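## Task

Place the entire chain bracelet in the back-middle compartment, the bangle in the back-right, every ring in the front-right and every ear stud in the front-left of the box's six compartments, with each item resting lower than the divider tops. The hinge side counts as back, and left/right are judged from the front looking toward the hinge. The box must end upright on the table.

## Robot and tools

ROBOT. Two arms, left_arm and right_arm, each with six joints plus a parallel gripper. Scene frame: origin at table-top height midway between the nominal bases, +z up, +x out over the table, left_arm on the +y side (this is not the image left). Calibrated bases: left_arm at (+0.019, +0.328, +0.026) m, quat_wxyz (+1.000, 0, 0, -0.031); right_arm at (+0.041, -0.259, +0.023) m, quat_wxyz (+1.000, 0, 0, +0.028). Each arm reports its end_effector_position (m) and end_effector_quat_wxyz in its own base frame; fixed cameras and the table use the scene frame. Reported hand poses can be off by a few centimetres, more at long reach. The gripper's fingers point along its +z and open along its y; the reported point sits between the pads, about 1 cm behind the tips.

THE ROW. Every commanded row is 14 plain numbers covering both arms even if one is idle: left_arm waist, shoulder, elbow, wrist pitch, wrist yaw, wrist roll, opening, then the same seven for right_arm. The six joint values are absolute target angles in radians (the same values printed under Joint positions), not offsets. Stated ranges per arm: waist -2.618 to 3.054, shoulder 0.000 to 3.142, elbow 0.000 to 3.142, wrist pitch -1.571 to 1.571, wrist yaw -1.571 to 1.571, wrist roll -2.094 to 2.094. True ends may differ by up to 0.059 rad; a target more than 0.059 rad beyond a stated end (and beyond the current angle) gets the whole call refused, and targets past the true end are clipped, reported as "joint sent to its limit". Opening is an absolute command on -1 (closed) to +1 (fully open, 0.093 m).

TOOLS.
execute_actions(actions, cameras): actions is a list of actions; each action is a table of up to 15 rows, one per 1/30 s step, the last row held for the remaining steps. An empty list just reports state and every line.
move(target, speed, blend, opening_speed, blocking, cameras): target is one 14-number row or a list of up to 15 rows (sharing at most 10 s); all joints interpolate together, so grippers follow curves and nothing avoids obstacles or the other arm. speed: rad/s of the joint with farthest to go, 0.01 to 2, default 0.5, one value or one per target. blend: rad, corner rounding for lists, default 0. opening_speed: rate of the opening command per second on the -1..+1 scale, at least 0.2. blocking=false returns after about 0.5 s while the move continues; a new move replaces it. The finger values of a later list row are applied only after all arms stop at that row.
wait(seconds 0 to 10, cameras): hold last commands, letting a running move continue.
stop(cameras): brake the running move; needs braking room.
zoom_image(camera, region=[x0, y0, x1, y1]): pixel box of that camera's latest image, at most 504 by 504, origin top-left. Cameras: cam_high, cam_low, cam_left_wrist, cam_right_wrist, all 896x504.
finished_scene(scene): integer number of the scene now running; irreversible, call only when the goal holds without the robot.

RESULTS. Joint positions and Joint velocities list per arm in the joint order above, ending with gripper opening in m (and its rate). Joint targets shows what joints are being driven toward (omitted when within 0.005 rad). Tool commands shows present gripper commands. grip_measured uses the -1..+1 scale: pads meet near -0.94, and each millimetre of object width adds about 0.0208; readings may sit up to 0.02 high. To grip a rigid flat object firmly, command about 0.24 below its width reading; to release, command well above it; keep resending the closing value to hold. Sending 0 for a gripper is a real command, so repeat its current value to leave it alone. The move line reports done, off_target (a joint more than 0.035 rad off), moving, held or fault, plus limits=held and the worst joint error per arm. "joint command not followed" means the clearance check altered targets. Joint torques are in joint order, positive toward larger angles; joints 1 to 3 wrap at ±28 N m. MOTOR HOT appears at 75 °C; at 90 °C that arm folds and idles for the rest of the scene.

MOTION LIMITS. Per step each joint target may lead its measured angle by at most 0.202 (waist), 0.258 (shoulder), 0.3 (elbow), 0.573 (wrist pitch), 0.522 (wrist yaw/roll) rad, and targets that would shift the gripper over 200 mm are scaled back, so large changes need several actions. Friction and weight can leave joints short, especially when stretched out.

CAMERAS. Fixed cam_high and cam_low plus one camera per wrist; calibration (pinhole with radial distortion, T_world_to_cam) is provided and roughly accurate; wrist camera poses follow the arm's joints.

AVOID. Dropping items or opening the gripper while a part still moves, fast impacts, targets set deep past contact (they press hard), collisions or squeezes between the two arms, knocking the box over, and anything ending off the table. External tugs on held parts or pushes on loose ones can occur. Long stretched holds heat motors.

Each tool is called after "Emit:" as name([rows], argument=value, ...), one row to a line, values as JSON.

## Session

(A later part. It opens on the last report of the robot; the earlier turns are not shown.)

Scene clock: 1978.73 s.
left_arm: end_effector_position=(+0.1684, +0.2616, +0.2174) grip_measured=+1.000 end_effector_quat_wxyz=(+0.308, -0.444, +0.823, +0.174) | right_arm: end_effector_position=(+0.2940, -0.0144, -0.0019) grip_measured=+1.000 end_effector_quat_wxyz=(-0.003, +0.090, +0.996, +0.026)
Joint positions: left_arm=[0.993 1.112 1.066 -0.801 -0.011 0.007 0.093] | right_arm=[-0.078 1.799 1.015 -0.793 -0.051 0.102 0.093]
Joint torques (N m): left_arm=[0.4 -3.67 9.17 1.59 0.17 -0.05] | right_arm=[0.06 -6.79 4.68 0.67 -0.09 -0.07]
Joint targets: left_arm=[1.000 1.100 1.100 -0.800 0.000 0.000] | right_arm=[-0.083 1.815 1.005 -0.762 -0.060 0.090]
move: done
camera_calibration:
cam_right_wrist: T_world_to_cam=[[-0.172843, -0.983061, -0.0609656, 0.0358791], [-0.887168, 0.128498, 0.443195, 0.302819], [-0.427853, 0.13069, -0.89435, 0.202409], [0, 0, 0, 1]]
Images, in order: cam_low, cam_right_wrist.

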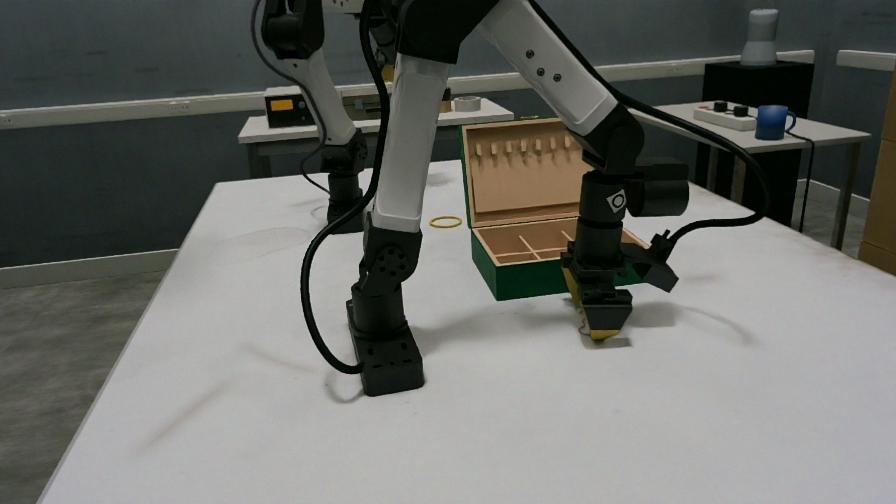

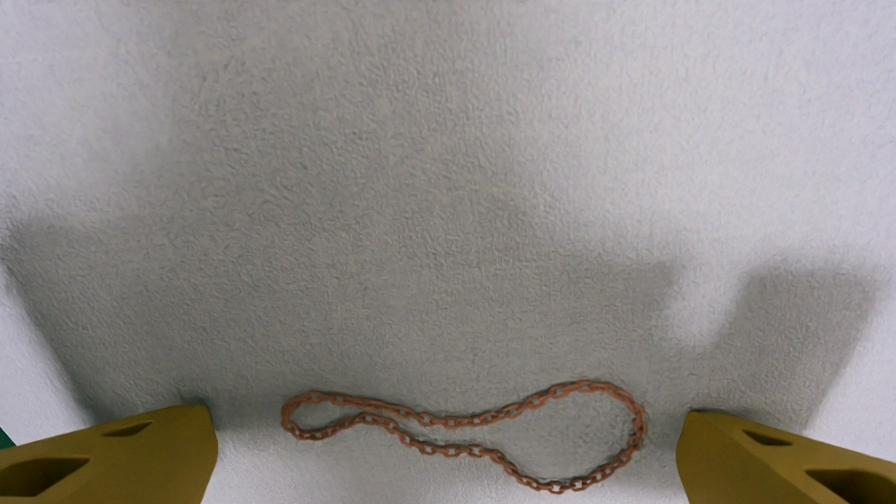

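Emit:
move(target=[1.0,1.1,1.1,-0.8,0,0,1,-0.083,1.829,0.992,-0.735,-0.06,0.09,1], speed=0.15, cameras=[])

Emit:
move(target=[1.0,1.1,1.1,-0.8,0,0,1,-0.083,1.829,0.992,-0.735,-0.06,0.09,-0.5], opening_speed=0.4, cameras=["cam_right_wrist"])

Emit:
move(target=[1.0,1.1,1.1,-0.8,0,0,1,-0.083,1.829,0.992,-0.735,-0.06,0.09,-1], opening_speed=0.4, cameras=["cam_right_wrist"])

Emit:
move(target=[1.0,1.1,1.1,-0.8,0,0,1,-0.083,1.77,1.061,-0.86,-0.06,0.09,-1], speed=0.06, cameras=["cam_right_wrist"])

Scene clock: 1989.53 s.
left_arm: end_effector_position=(+0.1684, +0.2616, +0.2174) grip_measured=+1.000 end_effector_quat_wxyz=(+0.308, -0.444, +0.823, +0.174) | right_arm: end_effector_position=(+0.2936, -0.0152, -0.0026) grip_measured=+1.000 end_effector_quat_wxyz=(-0.003, +0.090, +0.996, +0.023)
Joint positions: left_arm=[0.993 1.112 1.066 -0.801 -0.011 0.007 0.093] | right_arm=[-0.078 1.799 1.012 -0.789 -0.046 0.102 0.093]
Joint torques (N m): left_arm=[0.4 -3.66 9.18 1.58 0.17 -0.05] | right_arm=[0.16 -5.39 3.67 0.93 -0.15 -0.07]
Joint targets: left_arm=[1.000 1.100 1.100 -0.800 0.000 0.000] | right_arm=[-0.083 1.829 0.992 -0.735 -0.060 0.090]
move: off_target (right_arm); right_arm: the wrist pitch is farthest, 0.054 rad from its target

Scene clock: 1993.50 s.
left_arm: end_effector_position=(+0.1684, +0.2616, +0.2174) grip_measured=+1.000 end_effector_quat_wxyz=(+0.308, -0.444, +0.823, +0.174) | right_arm: end_effector_position=(+0.2967, -0.0202, -0.0036) grip_measured=-0.497 end_effector_quat_wxyz=(+0.005, +0.092, +0.996, +0.012)
Joint positions: left_arm=[0.993 1.112 1.066 -0.801 -0.011 0.007 0.093] | right_arm=[-0.082 1.799 1.008 -0.77 -0.024 0.102 0.021]
Joint torques (N m): left_arm=[0.4 -3.69 9.17 1.59 0.17 -0.05] | right_arm=[0.38 -5.44 4.08 0.74 -0.34 -0.07]
Joint targets: left_arm=[1.000 1.100 1.100 -0.800 0.000 0.000] | right_arm=[-0.083 1.829 0.992 -0.735 -0.060 0.090]
move: off_target (right_arm); right_arm: the wrist yaw is farthest, 0.036 rad from its target
camera_calibration:
cam_right_wrist: T_world_to_cam=[[-0.175606, -0.983817, -0.0355956, 0.0314254], [-0.892862, 0.143932, 0.426711, 0.308577], [-0.414682, 0.106715, -0.903687, 0.198405], [0, 0, 0, 1]]
Images, in order: cam_right_wrist.

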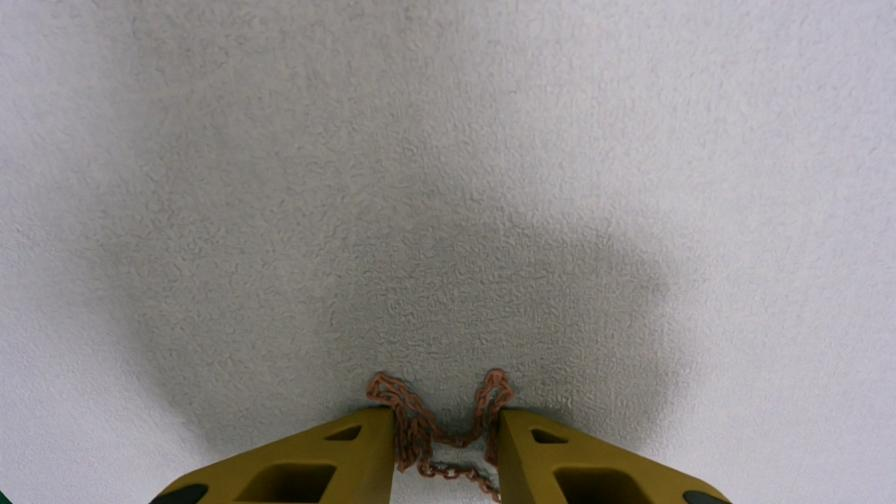

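Scene clock: 1995.30 s.
left_arm: end_effector_position=(+0.1684, +0.2616, +0.2174) grip_measured=+1.000 end_effector_quat_wxyz=(+0.308, -0.444, +0.823, +0.174) | right_arm: end_effector_position=(+0.2975, -0.0188, -0.0035) grip_measured=-0.964 end_effector_quat_wxyz=(+0.007, +0.092, +0.996, +0.016)
Joint positions: left_arm=[0.993 1.112 1.066 -0.801 -0.011 0.007 0.093] | right_arm=[-0.082 1.799 1.008 -0.767 -0.033 0.102 0]
Joint torques (N m): left_arm=[0.39 -3.69 9.18 1.59 0.16 -0.05] | right_arm=[0.38 -5.44 4.07 0.72 -0.25 -0.07]
Joint targets: left_arm=[1.000 1.100 1.100 -0.800 0.000 0.000] | right_arm=[-0.083 1.829 0.992 -0.735 -0.060 0.090]
move: done
camera_calibration:
cam_right_wrist: T_world_to_cam=[[-0.175354, -0.983511, -0.0442319, 0.0328035], [-0.894462, 0.140385, 0.424534, 0.309524], [-0.411325, 0.114008, -0.904331, 0.197795], [0, 0, 0, 1]]
Images, in order: cam_right_wrist.

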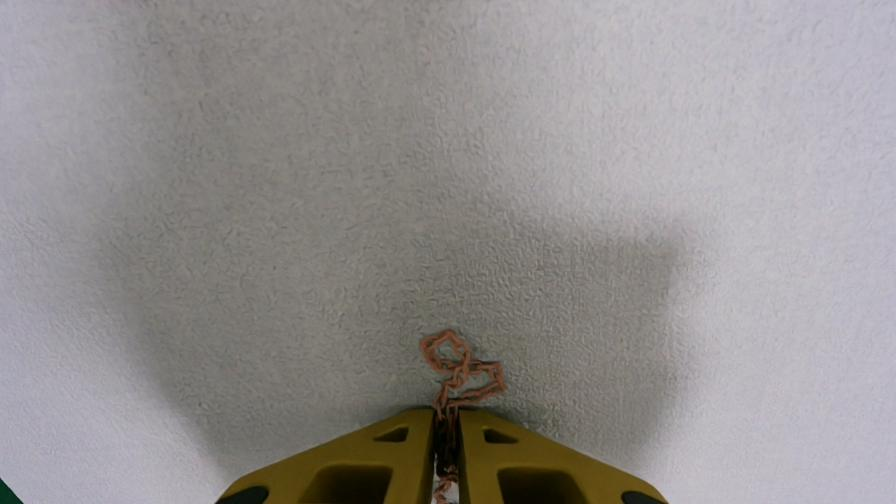

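Scene clock: 1997.83 s.
left_arm: end_effector_position=(+0.1684, +0.2616, +0.2174) grip_measured=+1.000 end_effector_quat_wxyz=(+0.308, -0.444, +0.823, +0.174) | right_arm: end_effector_position=(+0.2928, -0.0153, +0.0041) grip_measured=-0.965 end_effector_quat_wxyz=(-0.013, +0.092, +0.995, +0.026)
Joint positions: left_arm=[0.993 1.112 1.066 -0.801 -0.011 0.007 0.093] | right_arm=[-0.082 1.799 1.043 -0.84 -0.051 0.102 0]
Joint torques (N m): left_arm=[0.42 -3.67 9.18 1.58 0.17 -0.05] | right_arm=[0.36 -11.03 7.39 0.08 -0.1 -0.07]
Joint targets: left_arm=[1.000 1.100 1.100 -0.800 0.000 0.000] | right_arm=[-0.083 1.770 1.061 -0.860 -0.060 0.090]
move: done
camera_calibration:
cam_right_wrist: T_world_to_cam=[[-0.177006, -0.982433, -0.0591077, 0.0363559], [-0.878019, 0.130488, 0.460496, 0.296418], [-0.444693, 0.133408, -0.885692, 0.212336], [0, 0, 0, 1]]
Images, in order: cam_right_wrist.

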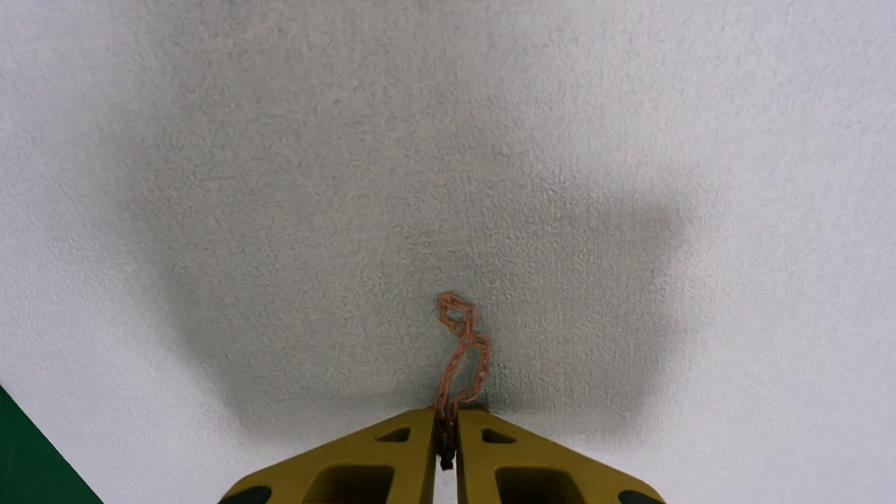

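Emit:
move([
  [1.0,1.1,1.1,-0.8,0,0,1,-0.083,1.752,1.10,-0.92,-0.06,0.09,-1],
  [1.0,1.1,1.1,-0.8,0,0,1,-0.083,1.68,1.567,-1.46,0,0.09,-1],
], speed=[0.08,0.3], blend=[0.02,0], cameras=["cam_right_wrist","cam_low"])

Emit:
zoom_image(camera="cam_low", region=[480, 140, 740, 360])

Scene clock: 2009.50 s.
left_arm: end_effector_position=(+0.1684, +0.2616, +0.2174) grip_measured=+1.000 end_effector_quat_wxyz=(+0.308, -0.444, +0.823, +0.174) | right_arm: end_effector_position=(+0.2995, -0.0230, +0.1551) grip_measured=-0.965 end_effector_quat_wxyz=(-0.011, +0.092, +0.996, +0.004)
Joint positions: left_arm=[0.993 1.112 1.066 -0.801 -0.011 0.007 0.093] | right_arm=[-0.082 1.701 1.549 -1.44 -0.009 0.102 0]
Joint torques (N m): left_arm=[0.42 -3.67 9.17 1.59 0.17 -0.05] | right_arm=[0.38 -10.19 8.18 0.11 0.1 -0.07]
Joint targets: left_arm=[1.000 1.100 1.100 -0.800 0.000 0.000] | right_arm=[-0.083 1.680 1.567 -1.460 0.000 0.090]
move: done
camera_calibration:
cam_right_wrist: T_world_to_cam=[[-0.176024, -0.984239, -0.0169891, 0.0319779], [-0.878302, 0.149238, 0.454218, 0.235374], [-0.444524, 0.0948751, -0.890728, 0.349933], [0, 0, 0, 1]]
Images, in order: cam_low, cam_right_wrist.

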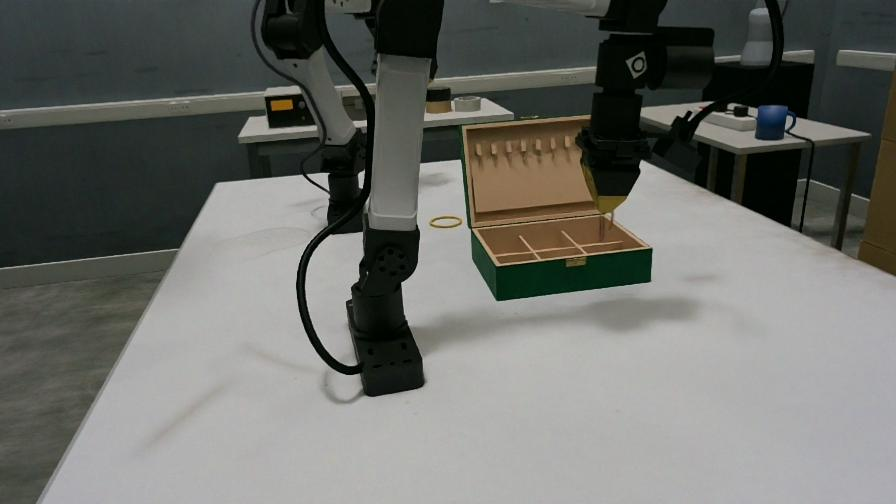

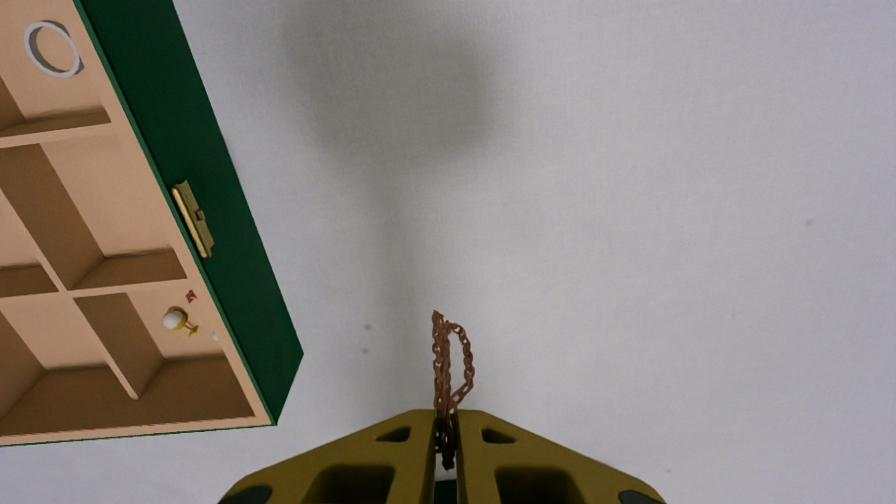

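Scaled by 1.938 from the camera's 896x504 image, which has a finer 1280x720 frame.

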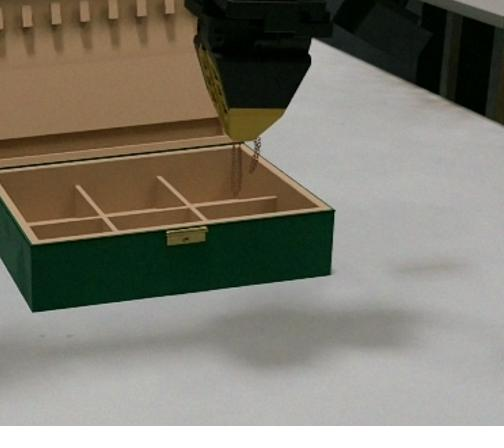

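Emit:
move([
  [1.0,1.1,1.1,-0.8,0,0,1,0.0,1.68,1.567,-1.46,0,1.7,-1],
  [1.0,1.1,1.1,-0.8,0,0,1,0.588,2.034,1.861,-1.40,0,2.085,-1],
], speed=0.5, blend=[0.1,0], cameras=["cam_right_wrist","cam_high"])

Emit:
zoom_image(camera="cam_high", region=[400, 160, 600, 340])

Scene clock: 2034.27 s.
left_arm: end_effector_position=(+0.1684, +0.2616, +0.2174) grip_measured=+1.000 end_effector_quat_wxyz=(+0.308, -0.444, +0.823, +0.174) | right_arm: end_effector_position=(+0.3152, +0.2134, +0.1249) grip_measured=-0.966 end_effector_quat_wxyz=(-0.005, +0.674, +0.739, -0.010)
Joint positions: left_arm=[0.993 1.112 1.066 -0.801 -0.011 0.007 0.093] | right_arm=[0.593 2.018 1.841 -1.415 -0.005 2.072 0]
Joint torques (N m): left_arm=[0.4 -3.69 9.18 1.59 0.17 -0.05] | right_arm=[0.03 -9.73 8.28 0.34 0.12 0.13]
Joint targets: left_arm=[1.000 1.100 1.100 -0.800 0.000 0.000] | right_arm=[0.588 2.034 1.861 -1.400 0.000 2.085]
move: done
camera_calibration:
cam_right_wrist: T_world_to_cam=[[-0.995071, -0.0985038, 0.0114551, 0.332501], [-0.0841108, 0.899528, 0.428689, -0.179695], [-0.0525317, 0.425613, -0.903379, 0.115001], [0, 0, 0, 1]]
Images, in order: cam_high, cam_right_wrist.

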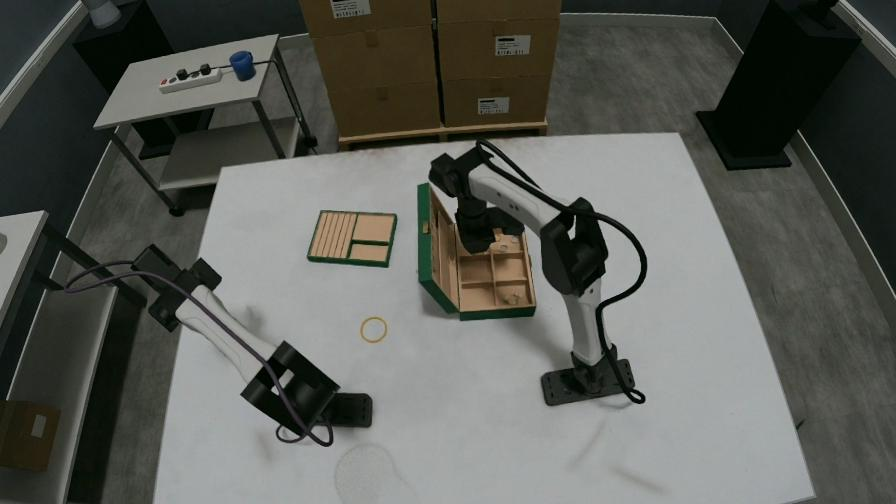

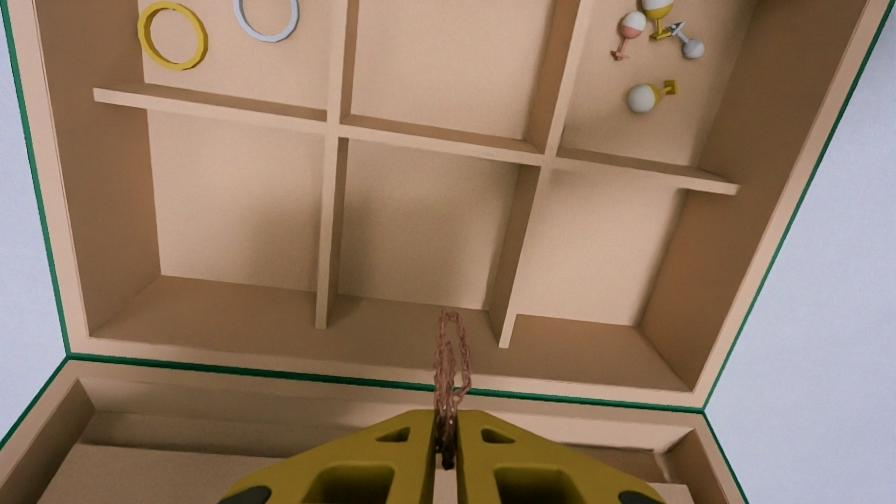

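Scaled by 2.520 from the camera's 896x504 image, which has a finer 1280x720 frame.

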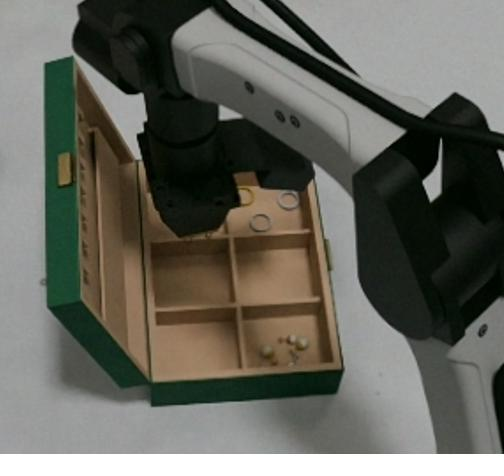

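Emit:
move([
  [1.0,1.1,1.1,-0.8,0,0,1,0.583,2.065,1.61,-1.09,0,2.085,-1],
  [1.0,1.1,1.1,-0.8,0,0,1,0.583,2.088,1.562,-1.036,0,2.085,-1],
], speed=0.2, blend=[0.02,0], cameras=["cam_right_wrist"])

Scene clock: 2045.97 s.
left_arm: end_effector_position=(+0.1684, +0.2616, +0.2174) grip_measured=+1.000 end_effector_quat_wxyz=(+0.308, -0.444, +0.823, +0.174) | right_arm: end_effector_position=(+0.3269, +0.2195, +0.0372) grip_measured=-0.966 end_effector_quat_wxyz=(-0.001, +0.676, +0.737, +0.007)
Joint positions: left_arm=[0.993 1.112 1.066 -0.801 -0.011 0.007 0.093] | right_arm=[0.589 2.072 1.57 -1.055 -0.005 2.073 0]
Joint torques (N m): left_arm=[0.4 -3.67 9.18 1.59 0.17 -0.05] | right_arm=[-0.06 -10.03 5.48 0.43 0.12 0.17]
Joint targets: left_arm=[1.000 1.100 1.100 -0.800 0.000 0.000] | right_arm=[0.583 2.088 1.562 -1.036 0.000 2.085]
move: done
camera_calibration:
cam_right_wrist: T_world_to_cam=[[-0.995425, -0.0934859, -0.019759, 0.345927], [-0.0925201, 0.891342, 0.443791, -0.142622], [-0.0238761, 0.443588, -0.895913, 0.020259], [0, 0, 0, 1]]
Images, in order: cam_right_wrist.

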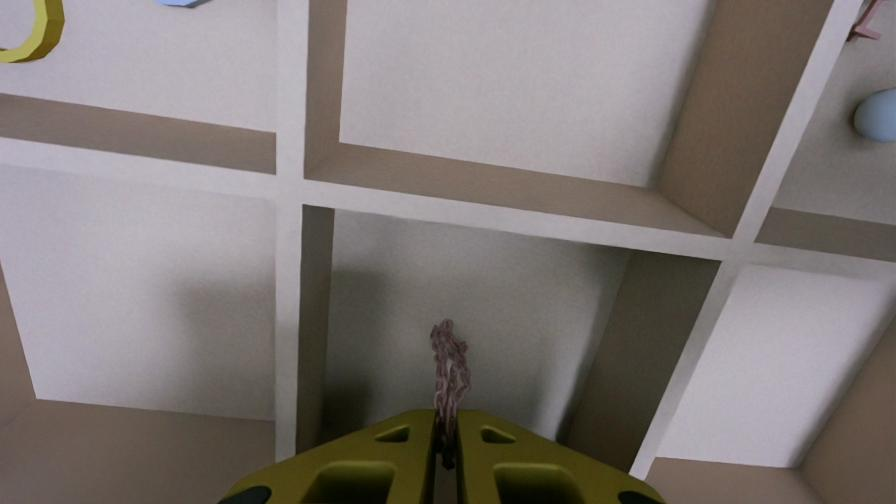

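Chain inside. Release slowly, then lift.

Emit:
move(target=[1.0,1.1,1.1,-0.8,0,0,1,0.583,2.088,1.562,-1.036,0,2.085,-0.65], opening_speed=0.3, cameras=["cam_right_wrist"])

Emit:
move(target=[1.0,1.1,1.1,-0.8,0,0,1,0.583,2.05,1.861,-1.40,0,2.085,-0.65], speed=0.2, cameras=["cam_right_wrist"])

Scene clock: 2053.47 s.
left_arm: end_effector_position=(+0.1684, +0.2616, +0.2174) grip_measured=+1.000 end_effector_quat_wxyz=(+0.308, -0.444, +0.823, +0.174) | right_arm: end_effector_position=(+0.3274, +0.2198, +0.0373) grip_measured=-0.652 end_effector_quat_wxyz=(+0.000, +0.676, +0.737, +0.008)
Joint positions: left_arm=[0.993 1.112 1.066 -0.801 -0.011 0.007 0.093] | right_arm=[0.589 2.072 1.57 -1.053 -0.005 2.073 0.014]
Joint torques (N m): left_arm=[0.4 -3.67 9.18 1.59 0.17 -0.05] | right_arm=[-0.06 -10.04 5.48 0.44 0.12 0.17]
Joint targets: left_arm=[1.000 1.100 1.100 -0.800 0.000 0.000] | right_arm=[0.583 2.088 1.562 -1.036 0.000 2.085]
move: done
camera_calibration:
cam_right_wrist: T_world_to_cam=[[-0.995414, -0.0930751, -0.022103, 0.34649], [-0.0931646, 0.890716, 0.444911, -0.14259], [-0.0217226, 0.44493, -0.895302, 0.019098], [0, 0, 0, 1]]
Images, in order: cam_right_wrist.

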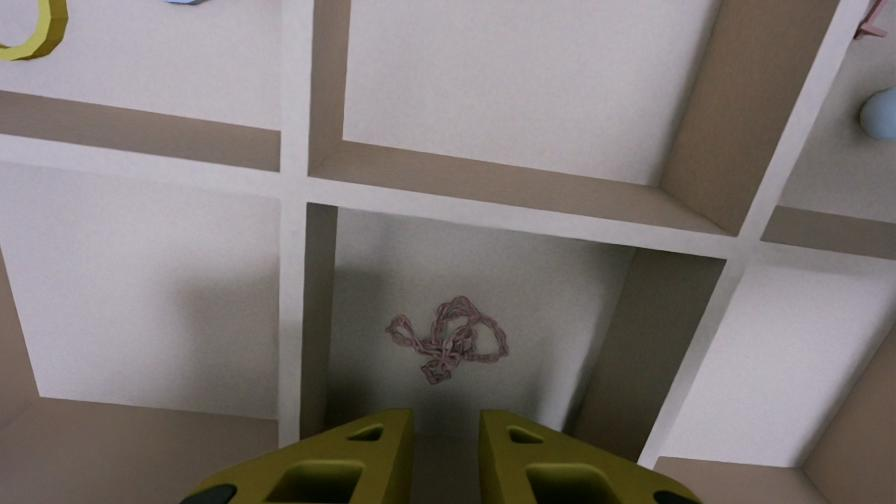

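Scene clock: 2055.90 s.
left_arm: end_effector_position=(+0.1684, +0.2616, +0.2174) grip_measured=+1.000 end_effector_quat_wxyz=(+0.308, -0.444, +0.823, +0.174) | right_arm: end_effector_position=(+0.3233, +0.2171, +0.1053) grip_measured=-0.652 end_effector_quat_wxyz=(-0.007, +0.676, +0.737, -0.019)
Joint positions: left_arm=[0.993 1.112 1.066 -0.801 -0.011 0.007 0.093] | right_arm=[0.589 2.072 1.842 -1.381 -0.005 2.073 0.014]
Joint torques (N m): left_arm=[0.42 -3.69 9.18 1.59 0.17 -0.05] | right_arm=[-0.06 -13.75 8.13 -0.04 0.11 0.18]
Motor temperatures (°C): left_arm=[26 33 53 45 26 27 27] | right_arm=[29 59 42 28 26 25 28]
Heat: left arm: 53 °C; right arm: 59 °C.
Joint targets: left_arm=[1.000 1.100 1.100 -0.800 0.000 0.000] | right_arm=[0.583 2.050 1.861 -1.400 0.000 2.085]
move: done
camera_calibration:
cam_right_wrist: T_world_to_cam=[[-0.995295, -0.0929955, 0.0272098, 0.338363], [-0.0729809, 0.904211, 0.420804, -0.177686], [-0.0637363, 0.416838, -0.906743, 0.102021], [0, 0, 0, 1]]
Images, in order: cam_right_wrist.

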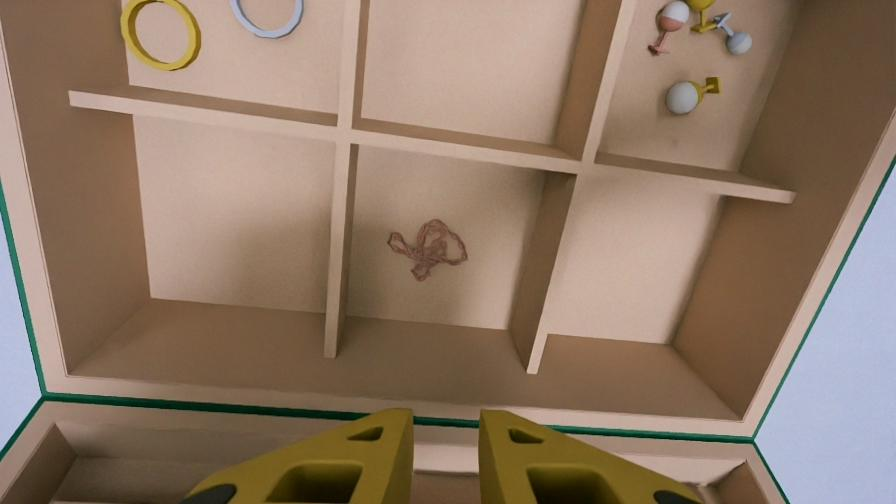

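Emit:
move([
  [1.0,1.1,1.1,-0.8,0,0,1,0.583,1.6,1.8,-1.50,0,1.8,-0.65],
  [1.0,1.1,1.1,-0.8,0,0,1,1.14,1.6,1.8,-1.50,0,1.57,-0.3],
  [1.0,1.1,1.1,-0.8,0,0,1,1.14,2.391,2.346,-1.52,0,1.57,-0.3],
], speed=0.5, blend=[0.1,0.1,0], cameras=["cam_right_wrist","cam_high"])

Scene clock: 2100.17 s.
left_arm: end_effector_position=(+0.1684, +0.2616, +0.2174) grip_measured=+1.000 end_effector_quat_wxyz=(+0.308, -0.444, +0.823, +0.174) | right_arm: end_effector_position=(+0.1902, +0.4376, +0.1374) grip_measured=-0.302 end_effector_quat_wxyz=(+0.034, +0.188, +0.979, +0.066)
Joint positions: left_arm=[0.993 1.112 1.066 -0.801 -0.011 0.007 0.093] | right_arm=[1.175 2.325 2.372 -1.475 0.039 1.552 0.031]
Joint torques (N m): left_arm=[0.42 -3.66 9.17 1.59 0.17 -0.05] | right_arm=[-2.5 -7.62 4.07 0.1 -0.28 0.22]
Motor temperatures (°C): left_arm=[26 33 53 45 26 27 27] | right_arm=[29 64 44 28 26 25 28]
Heat: left arm: 53 °C; right arm: 64 °C.
Joint targets: left_arm=[1.000 1.100 1.100 -0.800 0.000 0.000] | right_arm=[1.140 2.391 2.346 -1.520 0.000 1.570]
move: off_target (right_arm); blend cut to 0 rad at target 2; right_arm: the shoulder is farthest, 0.066 rad from its target
camera_calibration:
cam_right_wrist: T_world_to_cam=[[-0.357168, -0.921726, -0.151169, 0.491383], [-0.877911, 0.276021, 0.39126, 0.0317203], [-0.318908, 0.272458, -0.90778, 0.142601], [0, 0, 0, 1]]
Images, in order: cam_high, cam_right_wrist.

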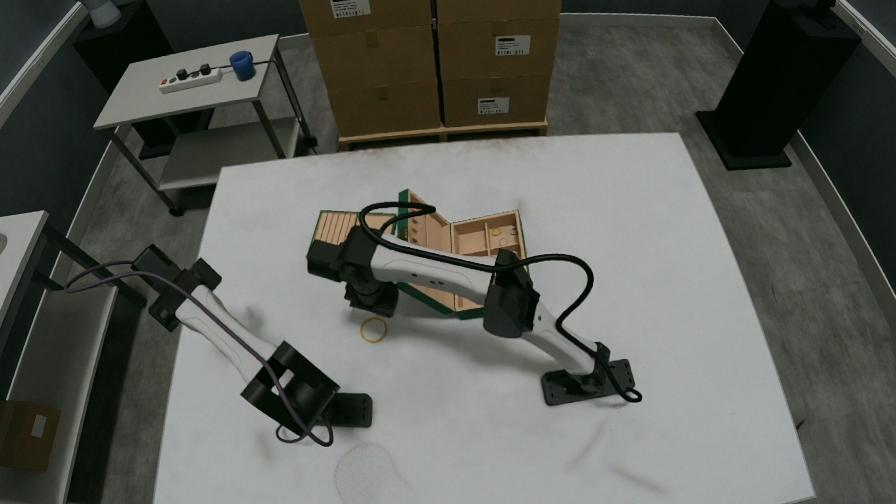

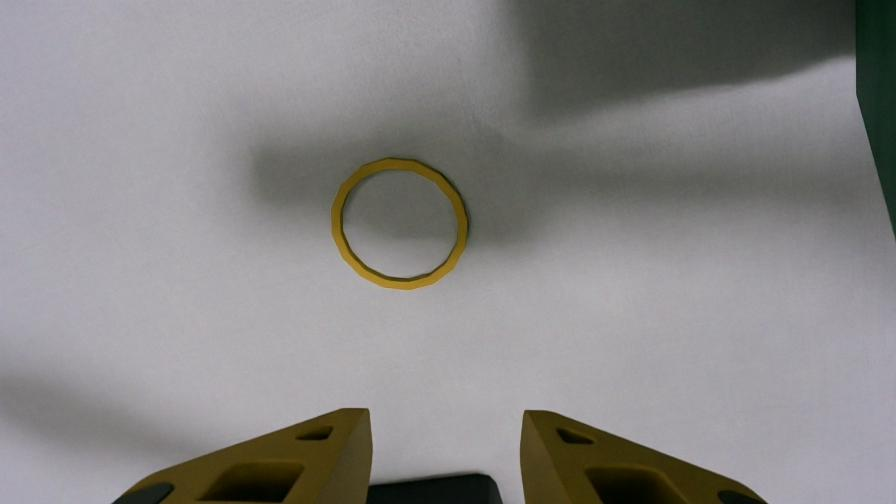

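Emit:
move(target=[1.0,1.1,1.1,-0.8,0,0,1,1.25,2.35,2.366,-1.49,0,1.57,-0.3], speed=0.3)

Emit:
zoom_image(camera="cam_high", region=[300, 160, 580, 350])

Emit:
zoom_image(camera="cam_low", region=[400, 80, 700, 320])

Scene clock: 2109.30 s.
left_arm: end_effector_position=(+0.1684, +0.2616, +0.2174) grip_measured=+1.000 end_effector_quat_wxyz=(+0.308, -0.444, +0.823, +0.174) | right_arm: end_effector_position=(+0.1498, +0.4539, +0.1358) grip_measured=-0.302 end_effector_quat_wxyz=(+0.016, +0.150, +0.986, +0.069)
Joint positions: left_arm=[0.993 1.112 1.066 -0.801 -0.011 0.007 0.093] | right_arm=[1.255 2.329 2.372 -1.472 0.01 1.557 0.031]
Joint torques (N m): left_arm=[0.42 -3.67 9.17 1.58 0.17 -0.06] | right_arm=[0.01 -11.85 5.96 0.39 0 0.15]
Joint targets: left_arm=[1.000 1.100 1.100 -0.800 0.000 0.000] | right_arm=[1.250 2.350 2.366 -1.490 0.000 1.570]
move: done
camera_calibration:
cam_left_wrist: T_world_to_cam=[[0.844166, -0.536053, -0.00561371, -0.000626891], [-0.509196, -0.798509, -0.321098, 0.406472], [0.167643, 0.273918, -0.947029, 0.186791], [0, 0, 0, 1]]
cam_right_wrist: T_world_to_cam=[[-0.28727, -0.945773, -0.151625, 0.492197], [-0.885501, 0.201871, 0.418493, 0.0234618], [-0.36519, 0.254484, -0.895474, 0.137262], [0, 0, 0, 1]]

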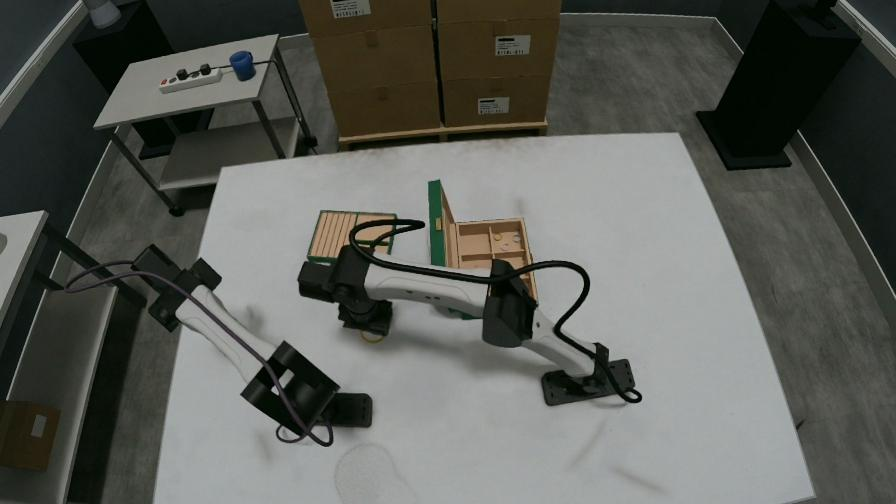

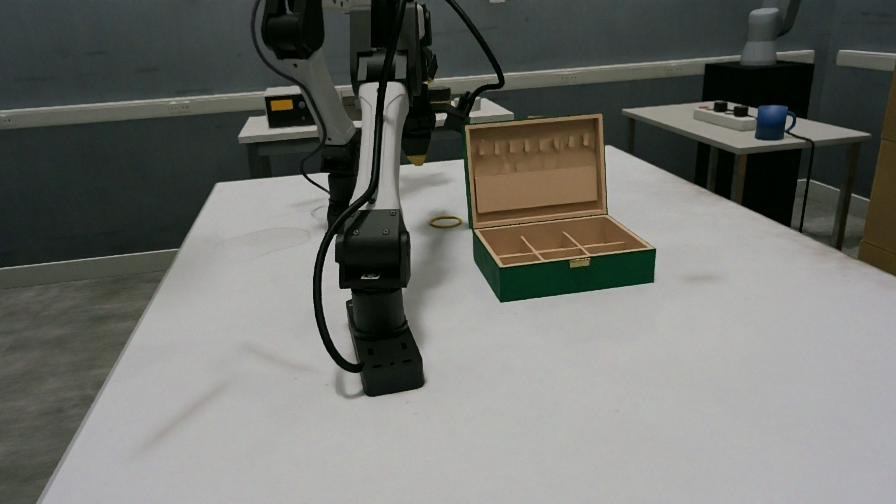

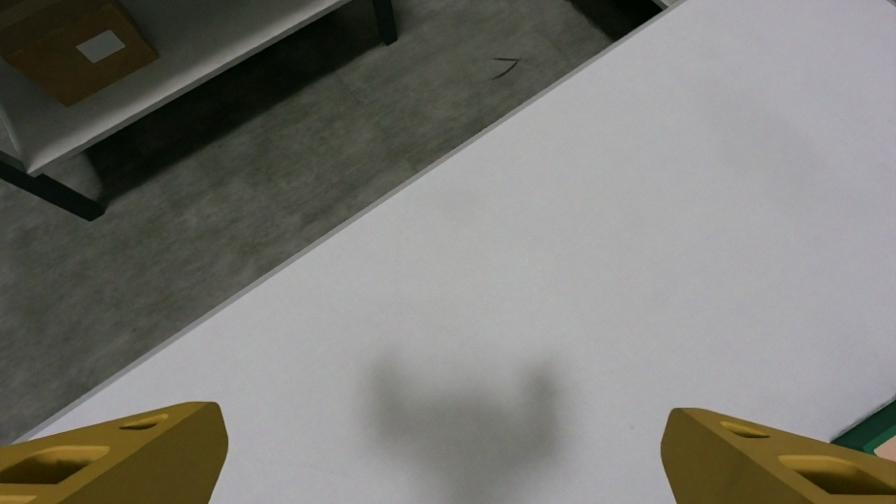

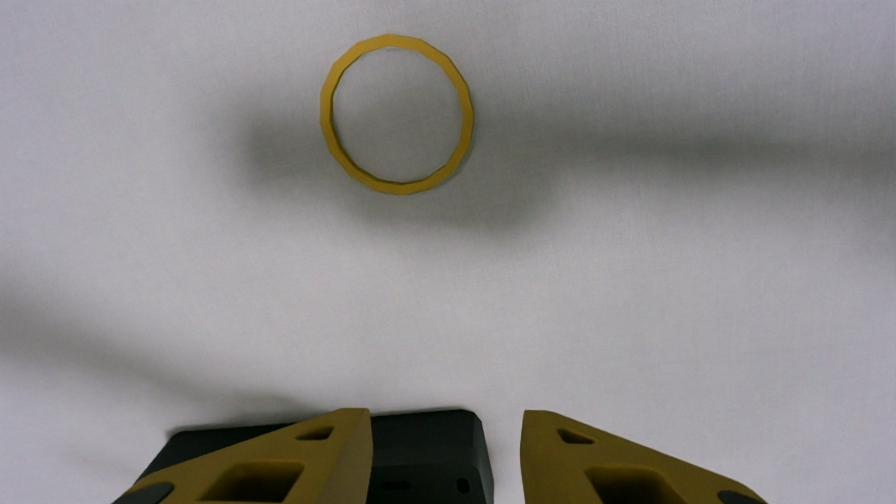

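Scaled by 1.800 from the camera's 896x504 image, which has a finer 1280x720 frame.

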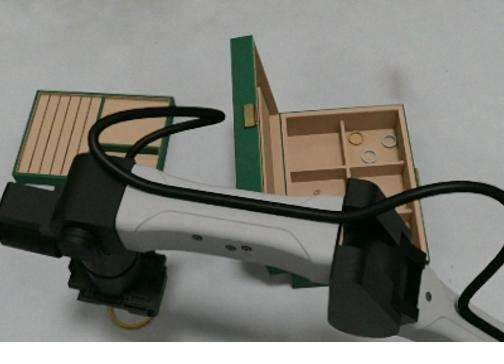

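Scaled by 1.680 from the camera's 896x504 image, which has a finer 1280x720 frame.

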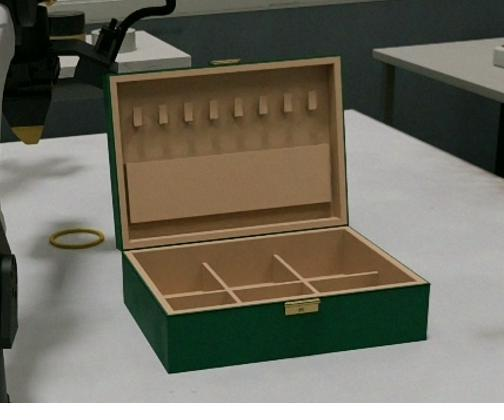

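Emit:
move([
  [1.0,1.1,1.1,-0.8,0,0,1,1.25,2.44,2.193,-1.33,0,1.57,-0.4],
  [1.0,1.1,1.1,-0.8,0,0,1,1.178,2.637,2.517,-1.459,0,1.57,-0.4],
], speed=0.3, blend=[0.03,0], cameras=["cam_right_wrist","cam_high"])

Scene clock: 2156.33 s.
left_arm: end_effector_position=(+0.1684, +0.2616, +0.2174) grip_measured=+1.000 end_effector_quat_wxyz=(+0.308, -0.444, +0.823, +0.174) | right_arm: end_effector_position=(+0.1915, +0.4641, +0.0357) grip_measured=-0.398 end_effector_quat_wxyz=(+0.006, +0.187, +0.982, +0.007)
Joint positions: left_arm=[0.993 1.112 1.066 -0.801 -0.011 0.007 0.093] | right_arm=[1.182 2.612 2.497 -1.439 0.008 1.559 0.026]
Joint torques (N m): left_arm=[0.42 -3.67 9.17 1.58 0.17 -0.05] | right_arm=[0.13 -13.24 8.38 0.1 0.01 0.17]
Motor temperatures (°C): left_arm=[26 33 53 45 26 27 27] | right_arm=[29 70 40 28 26 25 27]
Heat: left arm: 53 °C; right arm: 70 °C.
Joint targets: left_arm=[1.000 1.100 1.100 -0.800 0.000 0.000] | right_arm=[1.178 2.637 2.517 -1.459 0.000 1.570]
move: done
camera_calibration:
cam_right_wrist: T_world_to_cam=[[-0.361397, -0.932049, -0.0260031, 0.501963], [-0.8472, 0.316595, 0.426638, 0.0394296], [-0.389416, 0.176216, -0.904048, 0.101508], [0, 0, 0, 1]]
Images, in order: cam_high, cam_right_wrist.

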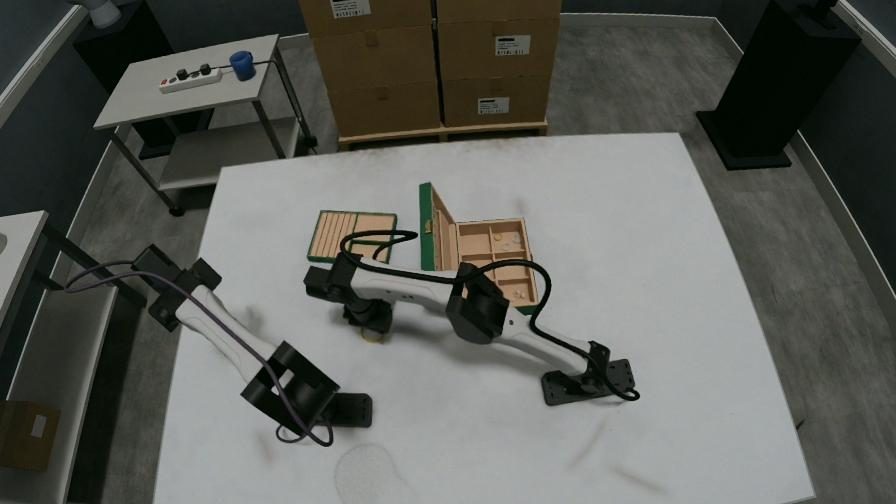

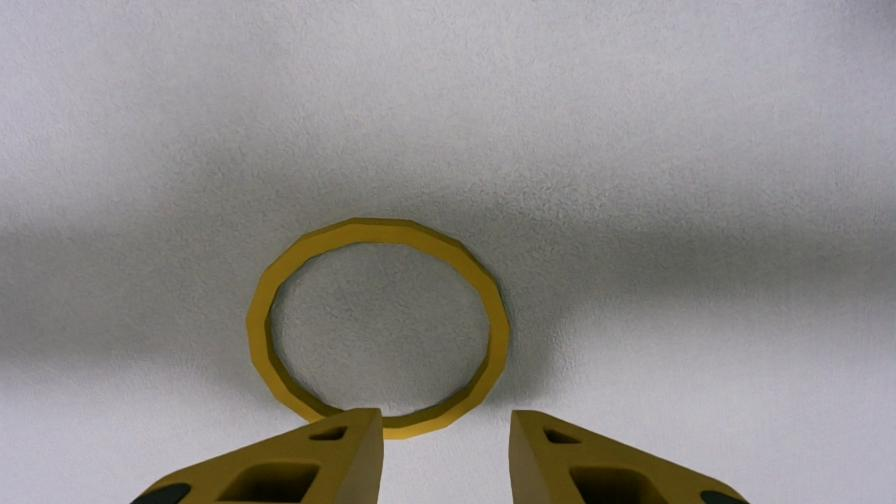

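Emit:
move(target=[1.0,1.1,1.1,-0.8,0,0,1,1.178,2.53,2.27,-1.312,0,1.57,-0.4], speed=0.3, cameras=["cam_right_wrist"])

Scene clock: 2168.40 s.
left_arm: end_effector_position=(+0.1684, +0.2616, +0.2174) grip_measured=+1.000 end_effector_quat_wxyz=(+0.308, -0.444, +0.823, +0.174) | right_arm: end_effector_position=(+0.1838, +0.4452, +0.0045) grip_measured=-0.398 end_effector_quat_wxyz=(-0.001, +0.187, +0.982, -0.024)
Joint positions: left_arm=[0.993 1.112 1.066 -0.801 -0.011 0.007 0.093] | right_arm=[1.182 2.565 2.282 -1.336 0.008 1.559 0.026]
Joint velocities: left_arm=[within noise] | right_arm=[-0.007 -0.051 0.012 0.022 -0.081 -0.066 0]
Joint torques (N m): left_arm=[0.42 -3.69 9.18 1.59 0.17 -0.05] | right_arm=[0.12 -18.56 5.19 0.42 0.01 0.17]
Joint targets: left_arm=[1.000 1.100 1.100 -0.800 0.000 0.000] | right_arm=[1.178 2.530 2.270 -1.312 0.000 1.570]
move: done
camera_calibration:
cam_right_wrist: T_world_to_cam=[[-0.361255, -0.93169, 0.0380543, 0.480318], [-0.836667, 0.341888, 0.427902, 0.0389025], [-0.411683, 0.122743, -0.903024, 0.1015], [0, 0, 0, 1]]
Images, in order: cam_right_wrist.

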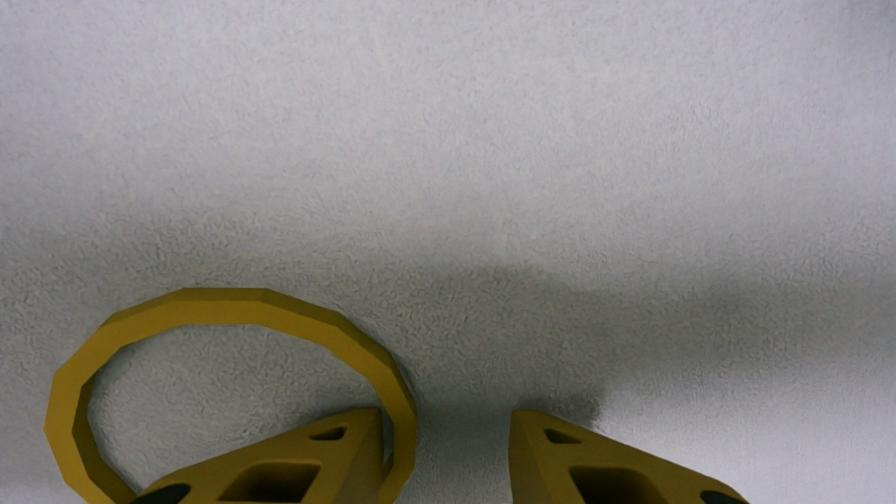

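Emit:
move(target=[1.0,1.1,1.1,-0.8,0,0,1,1.178,2.54,2.25,-1.30,0,1.57,-0.4], speed=0.2, cameras=[])

Emit:
move(target=[1.0,1.1,1.1,-0.8,0,0,1,1.178,2.54,2.25,-1.30,0,1.57,-1], opening_speed=0.5, cameras=["cam_right_wrist"])

Scene clock: 2178.57 s.
left_arm: end_effector_position=(+0.1684, +0.2616, +0.2174) grip_measured=+1.000 end_effector_quat_wxyz=(+0.308, -0.444, +0.823, +0.174) | right_arm: end_effector_position=(+0.1837, +0.4451, +0.0040) grip_measured=-0.398 end_effector_quat_wxyz=(-0.001, +0.187, +0.982, -0.023)
Joint positions: left_arm=[0.993 1.112 1.066 -0.801 -0.011 0.007 0.093] | right_arm=[1.182 2.559 2.269 -1.325 0.008 1.559 0.026]
Joint torques (N m): left_arm=[0.4 -3.67 9.18 1.59 0.17 -0.05] | right_arm=[0.13 -17.01 4.62 0.42 0.01 0.17]
Motor temperatures (°C): left_arm=[26 33 53 45 26 27 27] | right_arm=[29 77 41 28 26 25 27]
Heat: left arm: 53 °C; right arm: 77 °C. Fold the right arm in close to its base, or ease its load, before you think long.
Joint targets: left_arm=[1.000 1.100 1.100 -0.800 0.000 0.000] | right_arm=[1.178 2.540 2.250 -1.300 0.000 1.570]
MOTOR HOT: the shoulder of the right arm reports 77 °C; the controller's stop level is 90 °C. To cool a motor, set the load down, stop pushing, or move to a pose that needs little force.
move: done

Scene clock: 2180.20 s.
left_arm: end_effector_position=(+0.1684, +0.2616, +0.2174) grip_measured=+1.000 end_effector_quat_wxyz=(+0.308, -0.444, +0.823, +0.174) | right_arm: end_effector_position=(+0.1856, +0.4498, +0.0033) grip_measured=-0.965 end_effector_quat_wxyz=(+0.002, +0.187, +0.982, -0.012)
Joint positions: left_arm=[0.993 1.112 1.066 -0.801 -0.011 0.007 0.093] | right_arm=[1.182 2.559 2.267 -1.302 0.008 1.559 0]
Joint torques (N m): left_arm=[0.42 -3.69 9.18 1.59 0.17 -0.06] | right_arm=[0.12 -17.05 4.81 0.24 0.01 0.17]
Heat: left arm: 53 °C; right arm: 78 °C. Fold the right arm in close to its base, or ease its load, before you think long.
Joint targets: left_arm=[1.000 1.100 1.100 -0.800 0.000 0.000] | right_arm=[1.178 2.540 2.250 -1.300 0.000 1.570]
MOTOR HOT: still on. The shoulder of the right arm reports 78 °C.
move: done
camera_calibration:
cam_right_wrist: T_world_to_cam=[[-0.361494, -0.932275, 0.0136529, 0.485668], [-0.840626, 0.332221, 0.427759, 0.0444901], [-0.403325, 0.143155, -0.90379, 0.0899205], [0, 0, 0, 1]]
Images, in order: cam_right_wrist.

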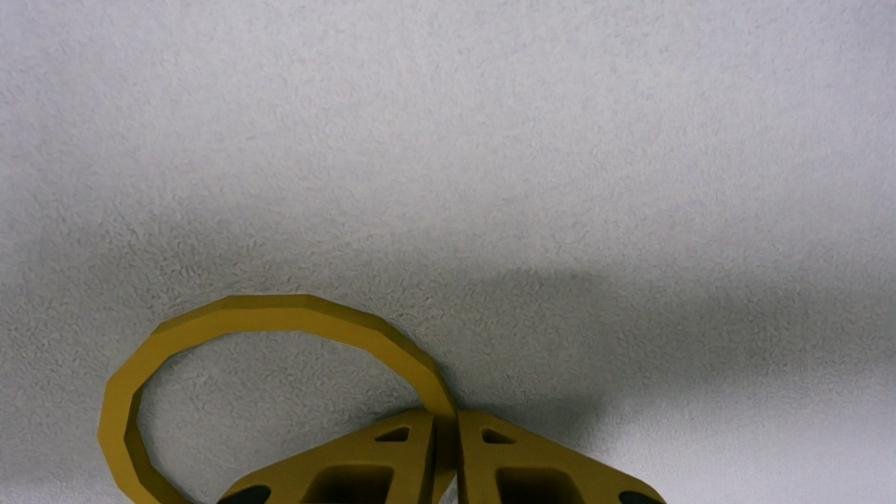

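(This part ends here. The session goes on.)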